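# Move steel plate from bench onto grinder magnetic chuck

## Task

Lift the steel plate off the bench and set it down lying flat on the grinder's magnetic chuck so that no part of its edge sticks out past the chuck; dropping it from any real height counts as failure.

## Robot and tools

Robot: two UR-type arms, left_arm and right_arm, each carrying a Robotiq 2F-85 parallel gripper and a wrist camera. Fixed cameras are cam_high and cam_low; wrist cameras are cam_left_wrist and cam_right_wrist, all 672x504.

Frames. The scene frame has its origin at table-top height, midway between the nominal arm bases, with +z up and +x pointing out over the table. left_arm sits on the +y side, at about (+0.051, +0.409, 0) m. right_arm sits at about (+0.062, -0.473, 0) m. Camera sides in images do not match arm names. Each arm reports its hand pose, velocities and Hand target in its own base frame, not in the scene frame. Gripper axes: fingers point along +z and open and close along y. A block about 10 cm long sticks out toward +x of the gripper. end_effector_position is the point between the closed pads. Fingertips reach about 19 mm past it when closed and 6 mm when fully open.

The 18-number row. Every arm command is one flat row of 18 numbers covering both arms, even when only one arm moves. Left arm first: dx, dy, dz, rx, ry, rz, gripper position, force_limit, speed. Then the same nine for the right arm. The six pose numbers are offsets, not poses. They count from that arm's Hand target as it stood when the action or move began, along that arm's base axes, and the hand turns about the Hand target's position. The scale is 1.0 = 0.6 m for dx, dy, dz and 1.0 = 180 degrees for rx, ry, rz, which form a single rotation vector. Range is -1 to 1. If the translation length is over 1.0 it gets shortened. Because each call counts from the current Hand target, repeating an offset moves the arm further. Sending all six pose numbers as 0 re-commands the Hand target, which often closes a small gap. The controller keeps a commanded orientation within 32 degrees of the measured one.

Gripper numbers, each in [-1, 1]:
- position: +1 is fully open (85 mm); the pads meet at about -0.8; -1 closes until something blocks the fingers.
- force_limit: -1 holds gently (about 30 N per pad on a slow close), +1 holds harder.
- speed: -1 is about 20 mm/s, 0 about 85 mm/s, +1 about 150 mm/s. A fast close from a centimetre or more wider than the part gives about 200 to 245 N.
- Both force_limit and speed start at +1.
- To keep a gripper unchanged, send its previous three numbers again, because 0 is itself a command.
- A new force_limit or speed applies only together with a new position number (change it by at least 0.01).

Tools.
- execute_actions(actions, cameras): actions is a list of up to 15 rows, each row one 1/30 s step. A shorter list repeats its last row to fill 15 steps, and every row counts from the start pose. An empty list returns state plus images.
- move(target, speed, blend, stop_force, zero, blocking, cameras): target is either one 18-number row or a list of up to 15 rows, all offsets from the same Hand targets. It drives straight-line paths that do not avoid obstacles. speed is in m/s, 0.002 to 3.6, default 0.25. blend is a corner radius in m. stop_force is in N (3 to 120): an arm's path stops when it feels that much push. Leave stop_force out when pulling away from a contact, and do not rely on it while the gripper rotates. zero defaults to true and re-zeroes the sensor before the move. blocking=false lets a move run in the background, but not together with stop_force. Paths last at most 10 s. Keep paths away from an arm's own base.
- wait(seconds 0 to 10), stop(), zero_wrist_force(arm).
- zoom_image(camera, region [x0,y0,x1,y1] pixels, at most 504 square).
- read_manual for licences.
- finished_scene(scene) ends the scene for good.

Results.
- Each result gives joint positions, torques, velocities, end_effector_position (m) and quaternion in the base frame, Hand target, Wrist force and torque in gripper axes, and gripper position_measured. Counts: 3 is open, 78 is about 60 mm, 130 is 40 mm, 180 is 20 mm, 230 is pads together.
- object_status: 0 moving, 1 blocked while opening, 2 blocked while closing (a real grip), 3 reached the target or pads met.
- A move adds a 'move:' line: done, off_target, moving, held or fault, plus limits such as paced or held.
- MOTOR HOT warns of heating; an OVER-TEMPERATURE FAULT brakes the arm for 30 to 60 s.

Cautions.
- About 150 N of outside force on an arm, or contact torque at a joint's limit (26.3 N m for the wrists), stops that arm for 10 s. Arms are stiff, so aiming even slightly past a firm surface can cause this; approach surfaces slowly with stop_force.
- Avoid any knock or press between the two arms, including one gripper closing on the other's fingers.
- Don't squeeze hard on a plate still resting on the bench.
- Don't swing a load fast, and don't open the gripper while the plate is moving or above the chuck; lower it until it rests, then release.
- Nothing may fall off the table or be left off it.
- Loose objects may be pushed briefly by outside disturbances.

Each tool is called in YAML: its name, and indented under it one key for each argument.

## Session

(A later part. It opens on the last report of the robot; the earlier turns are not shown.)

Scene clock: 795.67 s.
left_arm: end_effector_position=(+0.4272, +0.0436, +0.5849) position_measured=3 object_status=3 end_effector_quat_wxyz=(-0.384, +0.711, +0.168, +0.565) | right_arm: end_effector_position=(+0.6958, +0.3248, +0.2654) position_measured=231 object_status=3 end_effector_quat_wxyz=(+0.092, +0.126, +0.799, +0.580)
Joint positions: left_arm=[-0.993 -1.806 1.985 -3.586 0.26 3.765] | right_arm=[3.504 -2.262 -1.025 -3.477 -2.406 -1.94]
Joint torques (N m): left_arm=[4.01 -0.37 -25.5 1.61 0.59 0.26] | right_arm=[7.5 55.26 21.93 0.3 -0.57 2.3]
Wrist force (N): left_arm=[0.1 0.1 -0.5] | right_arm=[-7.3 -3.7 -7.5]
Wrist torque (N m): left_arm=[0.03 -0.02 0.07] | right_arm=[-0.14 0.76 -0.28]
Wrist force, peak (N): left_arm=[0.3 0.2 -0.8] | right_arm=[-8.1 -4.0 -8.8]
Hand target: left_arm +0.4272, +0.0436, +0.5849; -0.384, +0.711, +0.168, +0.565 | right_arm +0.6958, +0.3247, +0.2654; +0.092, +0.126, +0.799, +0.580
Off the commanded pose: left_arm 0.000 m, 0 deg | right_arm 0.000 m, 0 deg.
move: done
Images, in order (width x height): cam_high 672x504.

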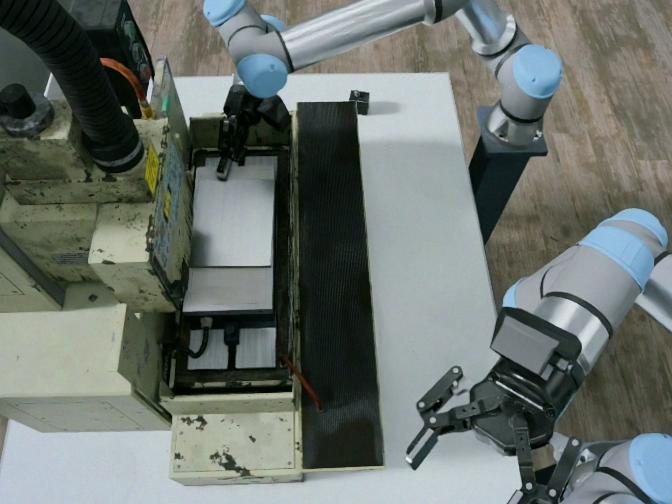

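move:
  target: [0,0,0,0,0,0,1,1,1,0.0075,0.005,0,0,0,0,-1,0.3,-1]
  speed: 0.01
  cameras: ["cam_high"]

zoom_image:
  camera: "cam_high"
  region: [175, 140, 290, 240]

zoom_image:
  camera: "cam_high"
  region: [175, 220, 290, 320]

Scene clock: 807.63 s.
left_arm: end_effector_position=(+0.4272, +0.0436, +0.5849) position_measured=3 object_status=3 end_effector_quat_wxyz=(-0.384, +0.711, +0.168, +0.565) | right_arm: end_effector_position=(+0.7004, +0.3278, +0.2654) position_measured=231 object_status=3 end_effector_quat_wxyz=(+0.092, +0.126, +0.799, +0.580)
Joint positions: left_arm=[-0.993 -1.806 1.985 -3.586 0.26 3.765] | right_arm=[3.505 -2.275 -1.001 -3.485 -2.405 -1.938]
Joint torques (N m): left_arm=[4.5 0.56 -25.01 1.7 0.57 0.39] | right_arm=[12.75 60.68 16.17 0.28 0.98 2.43]
Wrist force (N): left_arm=[0.0 0.4 -0.3] | right_arm=[-2.6 -4.0 -7.0]
Wrist torque (N m): left_arm=[0.08 -0.01 0.07] | right_arm=[-0.16 0.69 -0.27]
Wrist force, peak (N): left_arm=[0.0 0.2 -0.9] | right_arm=[-7.5 -3.5 -7.7]
Hand target: left_arm +0.4272, +0.0436, +0.5849; -0.384, +0.711, +0.168, +0.565 | right_arm +0.7003, +0.3277, +0.2654; +0.092, +0.126, +0.799, +0.580
Off the commanded pose: left_arm 0.000 m, 0 deg | right_arm 0.000 m, 0 deg.
move: done
Images, in order (width x height): cam_high 672x504.

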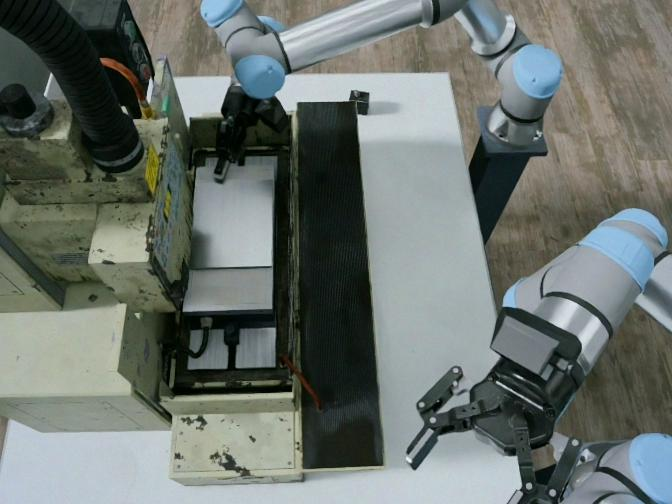

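Scaled by 4.383 from the camera's 672x504 image, which has a finer 960x720 frame.

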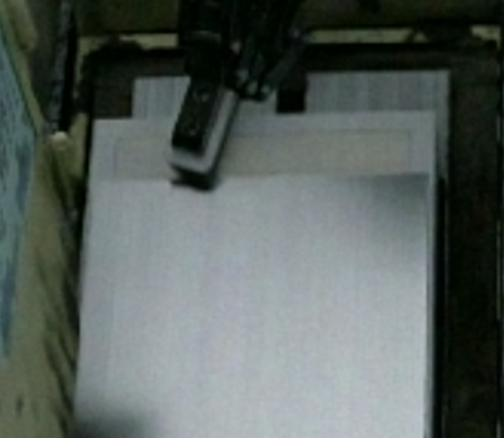

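Scaled by 4.383 from the camera's 672x504 image, which has a finer 960x720 frame.

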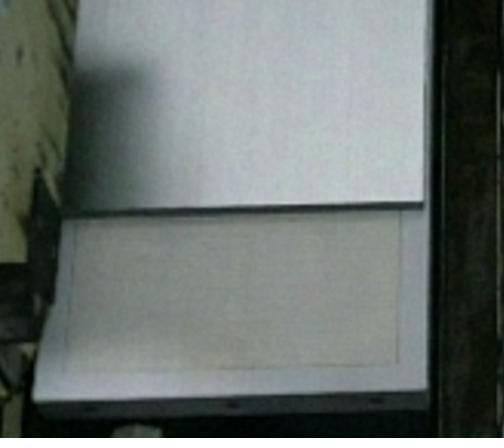

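move:
  target:
    - [0,0,0,0,0,0,1,1,1,0,-0.05,0.01,0,0,0,-1,0.3,-1]
    - [0,0,0,0,0,0,1,1,1,-0.03,-0.06,0.11,0,0,0,-1,0.3,-1]
  speed: 0.15
  blend: [0.01,0]
  cameras: ["cam_high","cam_right_wrist"]

zoom_image:
  camera: "cam_right_wrist"
  region: [20, 0, 360, 340]

zoom_image:
  camera: "cam_high"
  region: [175, 140, 290, 240]

Scene clock: 814.60 s.
left_arm: end_effector_position=(+0.4272, +0.0436, +0.5849) position_measured=3 object_status=3 end_effector_quat_wxyz=(-0.384, +0.711, +0.168, +0.565) | right_arm: end_effector_position=(+0.6824, +0.2918, +0.3314) position_measured=231 object_status=3 end_effector_quat_wxyz=(+0.092, +0.126, +0.799, +0.580)
Joint positions: left_arm=[-0.993 -1.806 1.985 -3.586 0.26 3.765] | right_arm=[3.459 -2.203 -0.957 -3.627 -2.445 -1.971]
Joint torques (N m): left_arm=[4.79 -0.18 -24.75 1.48 0.74 0.21] | right_arm=[0.85 53.15 13.87 -0.31 -2.98 -2.98]
Wrist force (N): left_arm=[0.0 0.1 -0.3] | right_arm=[-2.9 -3.6 -1.5]
Wrist torque (N m): left_arm=[0.03 -0.02 0.07] | right_arm=[-0.12 0.72 -0.24]
Wrist force, peak (N): left_arm=[0.0 0.5 -0.6] | right_arm=[-3.1 -3.6 -7.5]
Hand target: left_arm +0.4272, +0.0436, +0.5849; -0.384, +0.711, +0.168, +0.565 | right_arm +0.6823, +0.2917, +0.3314; +0.092, +0.126, +0.799, +0.580
Off the commanded pose: left_arm 0.000 m, 0 deg | right_arm 0.000 m, 0 deg.
move: done
camera_calibration:
cam_right_wrist: T_world_to_cam=[[0.0906299, 0.271406, 0.958188, -0.449614], [0.799437, -0.593583, 0.0925174, -0.383089], [0.593874, 0.757626, -0.270768, -0.40215], [0, 0, 0, 1]] pos_world=[0.58583, 0.199312, 0.357368]
Images, in order (width x height): cam_high 672x504, cam_right_wrist 672x504.

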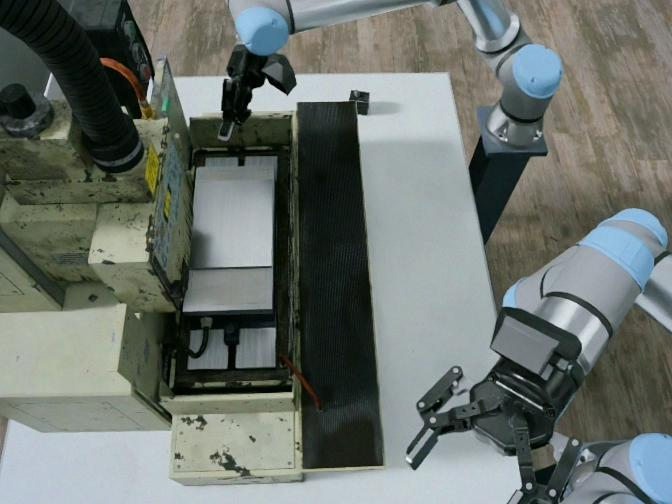

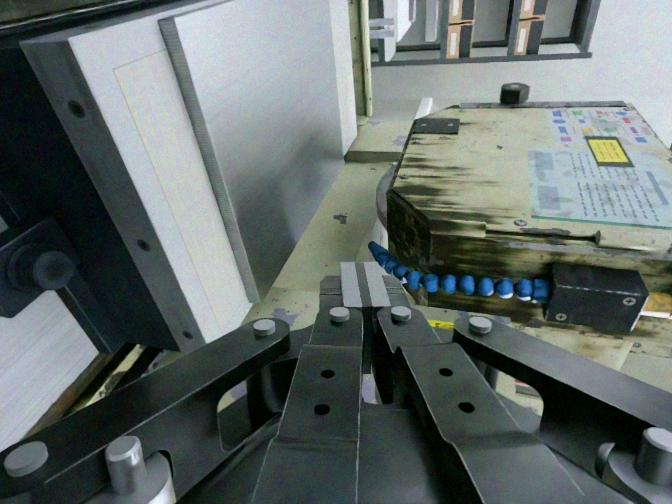

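Scaled by 1.482 from the camera's 672x504 image, which has a finer 960x720 frame.

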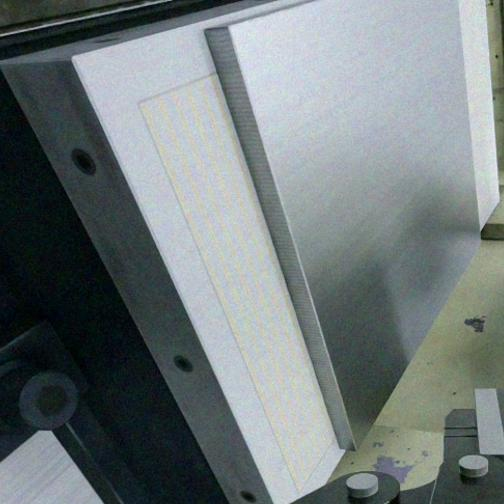

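Scaled by 4.383 from the camera's 672x504 image, which has a finer 960x720 frame.

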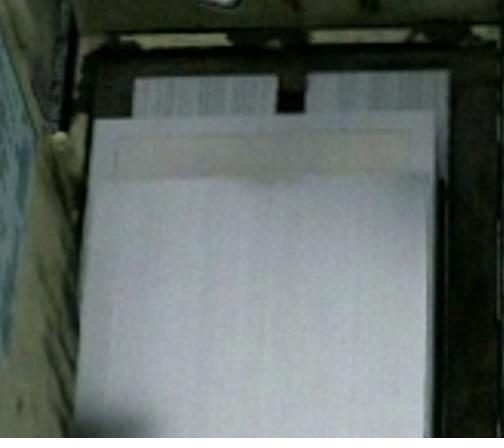

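zoom_image:
  camera: "cam_right_wrist"
  region: [60, 0, 220, 120]

zoom_image:
  camera: "cam_right_wrist"
  region: [180, 230, 300, 350]

Scaled by 3.150 from the camera's 672x504 image, which has a finer 960x720 frame.

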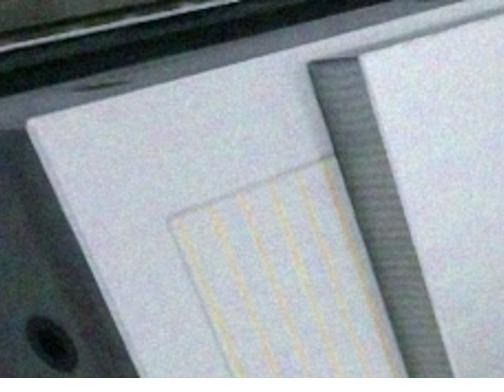

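Scaled by 4.200 from the camera's 672x504 image, which has a finer 960x720 frame.

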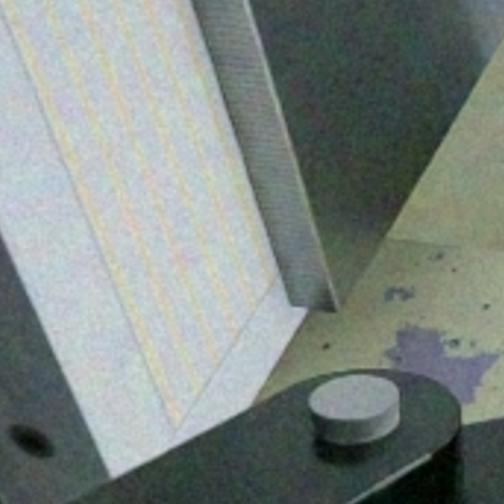

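move:
  target:
    - [0,0,0,0,0,0,1,1,1,-0.12,0.05,0.13,-0.1,0.07,-0.1,-1,0.3,-1]
    - [0,0,0,0,0,0,1,1,1,-0.103,0.197,0.067,-0.1906,0.1409,-0.1963,-1,0.3,-1]
  speed: 0.2
  blend: [0.03,0]
  cameras: ["cam_right_wrist"]

zoom_image:
  camera: "cam_right_wrist"
  region: [420, 90, 580, 210]

zoom_image:
  camera: "cam_right_wrist"
  region: [280, 0, 440, 120]

Scene clock: 827.23 s.
left_arm: end_effector_position=(+0.4272, +0.0436, +0.5849) position_measured=3 object_status=3 end_effector_quat_wxyz=(-0.384, +0.711, +0.168, +0.565) | right_arm: end_effector_position=(+0.6195, +0.4093, +0.3708) position_measured=231 object_status=3 end_effector_quat_wxyz=(+0.138, +0.441, +0.847, +0.263)
Joint positions: left_arm=[-0.993 -1.806 1.985 -3.586 0.26 3.765] | right_arm=[3.945 -2.503 -0.035 -4.722 -1.459 -1.412]
Joint torques (N m): left_arm=[6.53 -0.98 -25.69 1.61 0.81 0.37] | right_arm=[-5.82 51.77 27 -2.12 0 -0.8]
Wrist force (N): left_arm=[-0.2 0.3 -0.4] | right_arm=[-2.8 -3.2 0.7]
Wrist torque (N m): left_arm=[0.07 0.01 0.07] | right_arm=[-0.28 0.55 -0.05]
Wrist force, peak (N): left_arm=[-0.2 0.4 -0.7] | right_arm=[-4.4 -5.3 -1.0]
Hand target: left_arm +0.4272, +0.0436, +0.5849; -0.384, +0.711, +0.168, +0.565 | right_arm +0.6205, +0.4099, +0.3716; +0.120, +0.446, +0.857, +0.230
Off the commanded pose: left_arm 0.000 m, 0 deg | right_arm 0.001 m, 5 deg.
elbow stopped short (right arm): the move would have taken joint 3 (elbow) straighter than the controller allows.
move: off_target (right_arm)
camera_calibration:
cam_right_wrist: T_world_to_cam=[[0.664197, 0.462448, 0.587354, -0.809521], [0.37928, -0.885526, 0.26831, 0.0479713], [0.644197, 0.0445608, -0.763561, 0.000222512], [0, 0, 0, 1]] pos_world=[0.519343, 0.416831, 0.462774]
Images, in order (width x height): cam_right_wrist 672x504.

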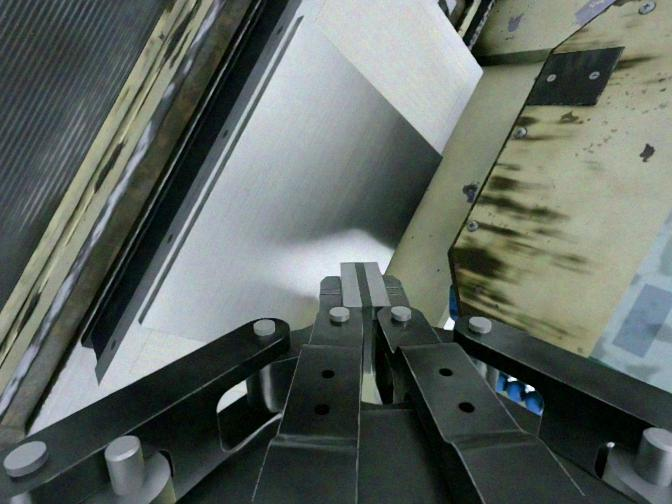

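Scaled by 3.150 from the camera's 672x504 image, which has a finer 960x720 frame.

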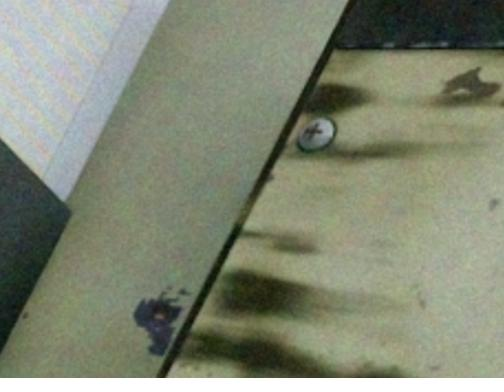

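Scaled by 3.150 from the camera's 672x504 image, which has a finer 960x720 frame.

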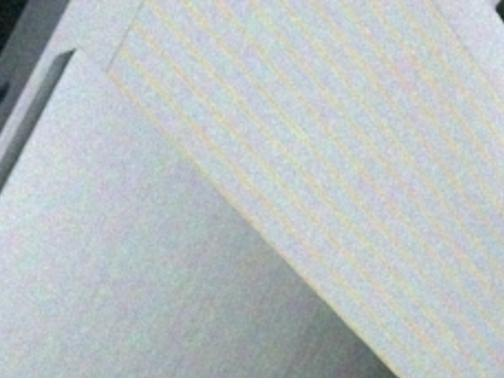

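finished_scene:
  scene: 2

The scene is finished: the task was done.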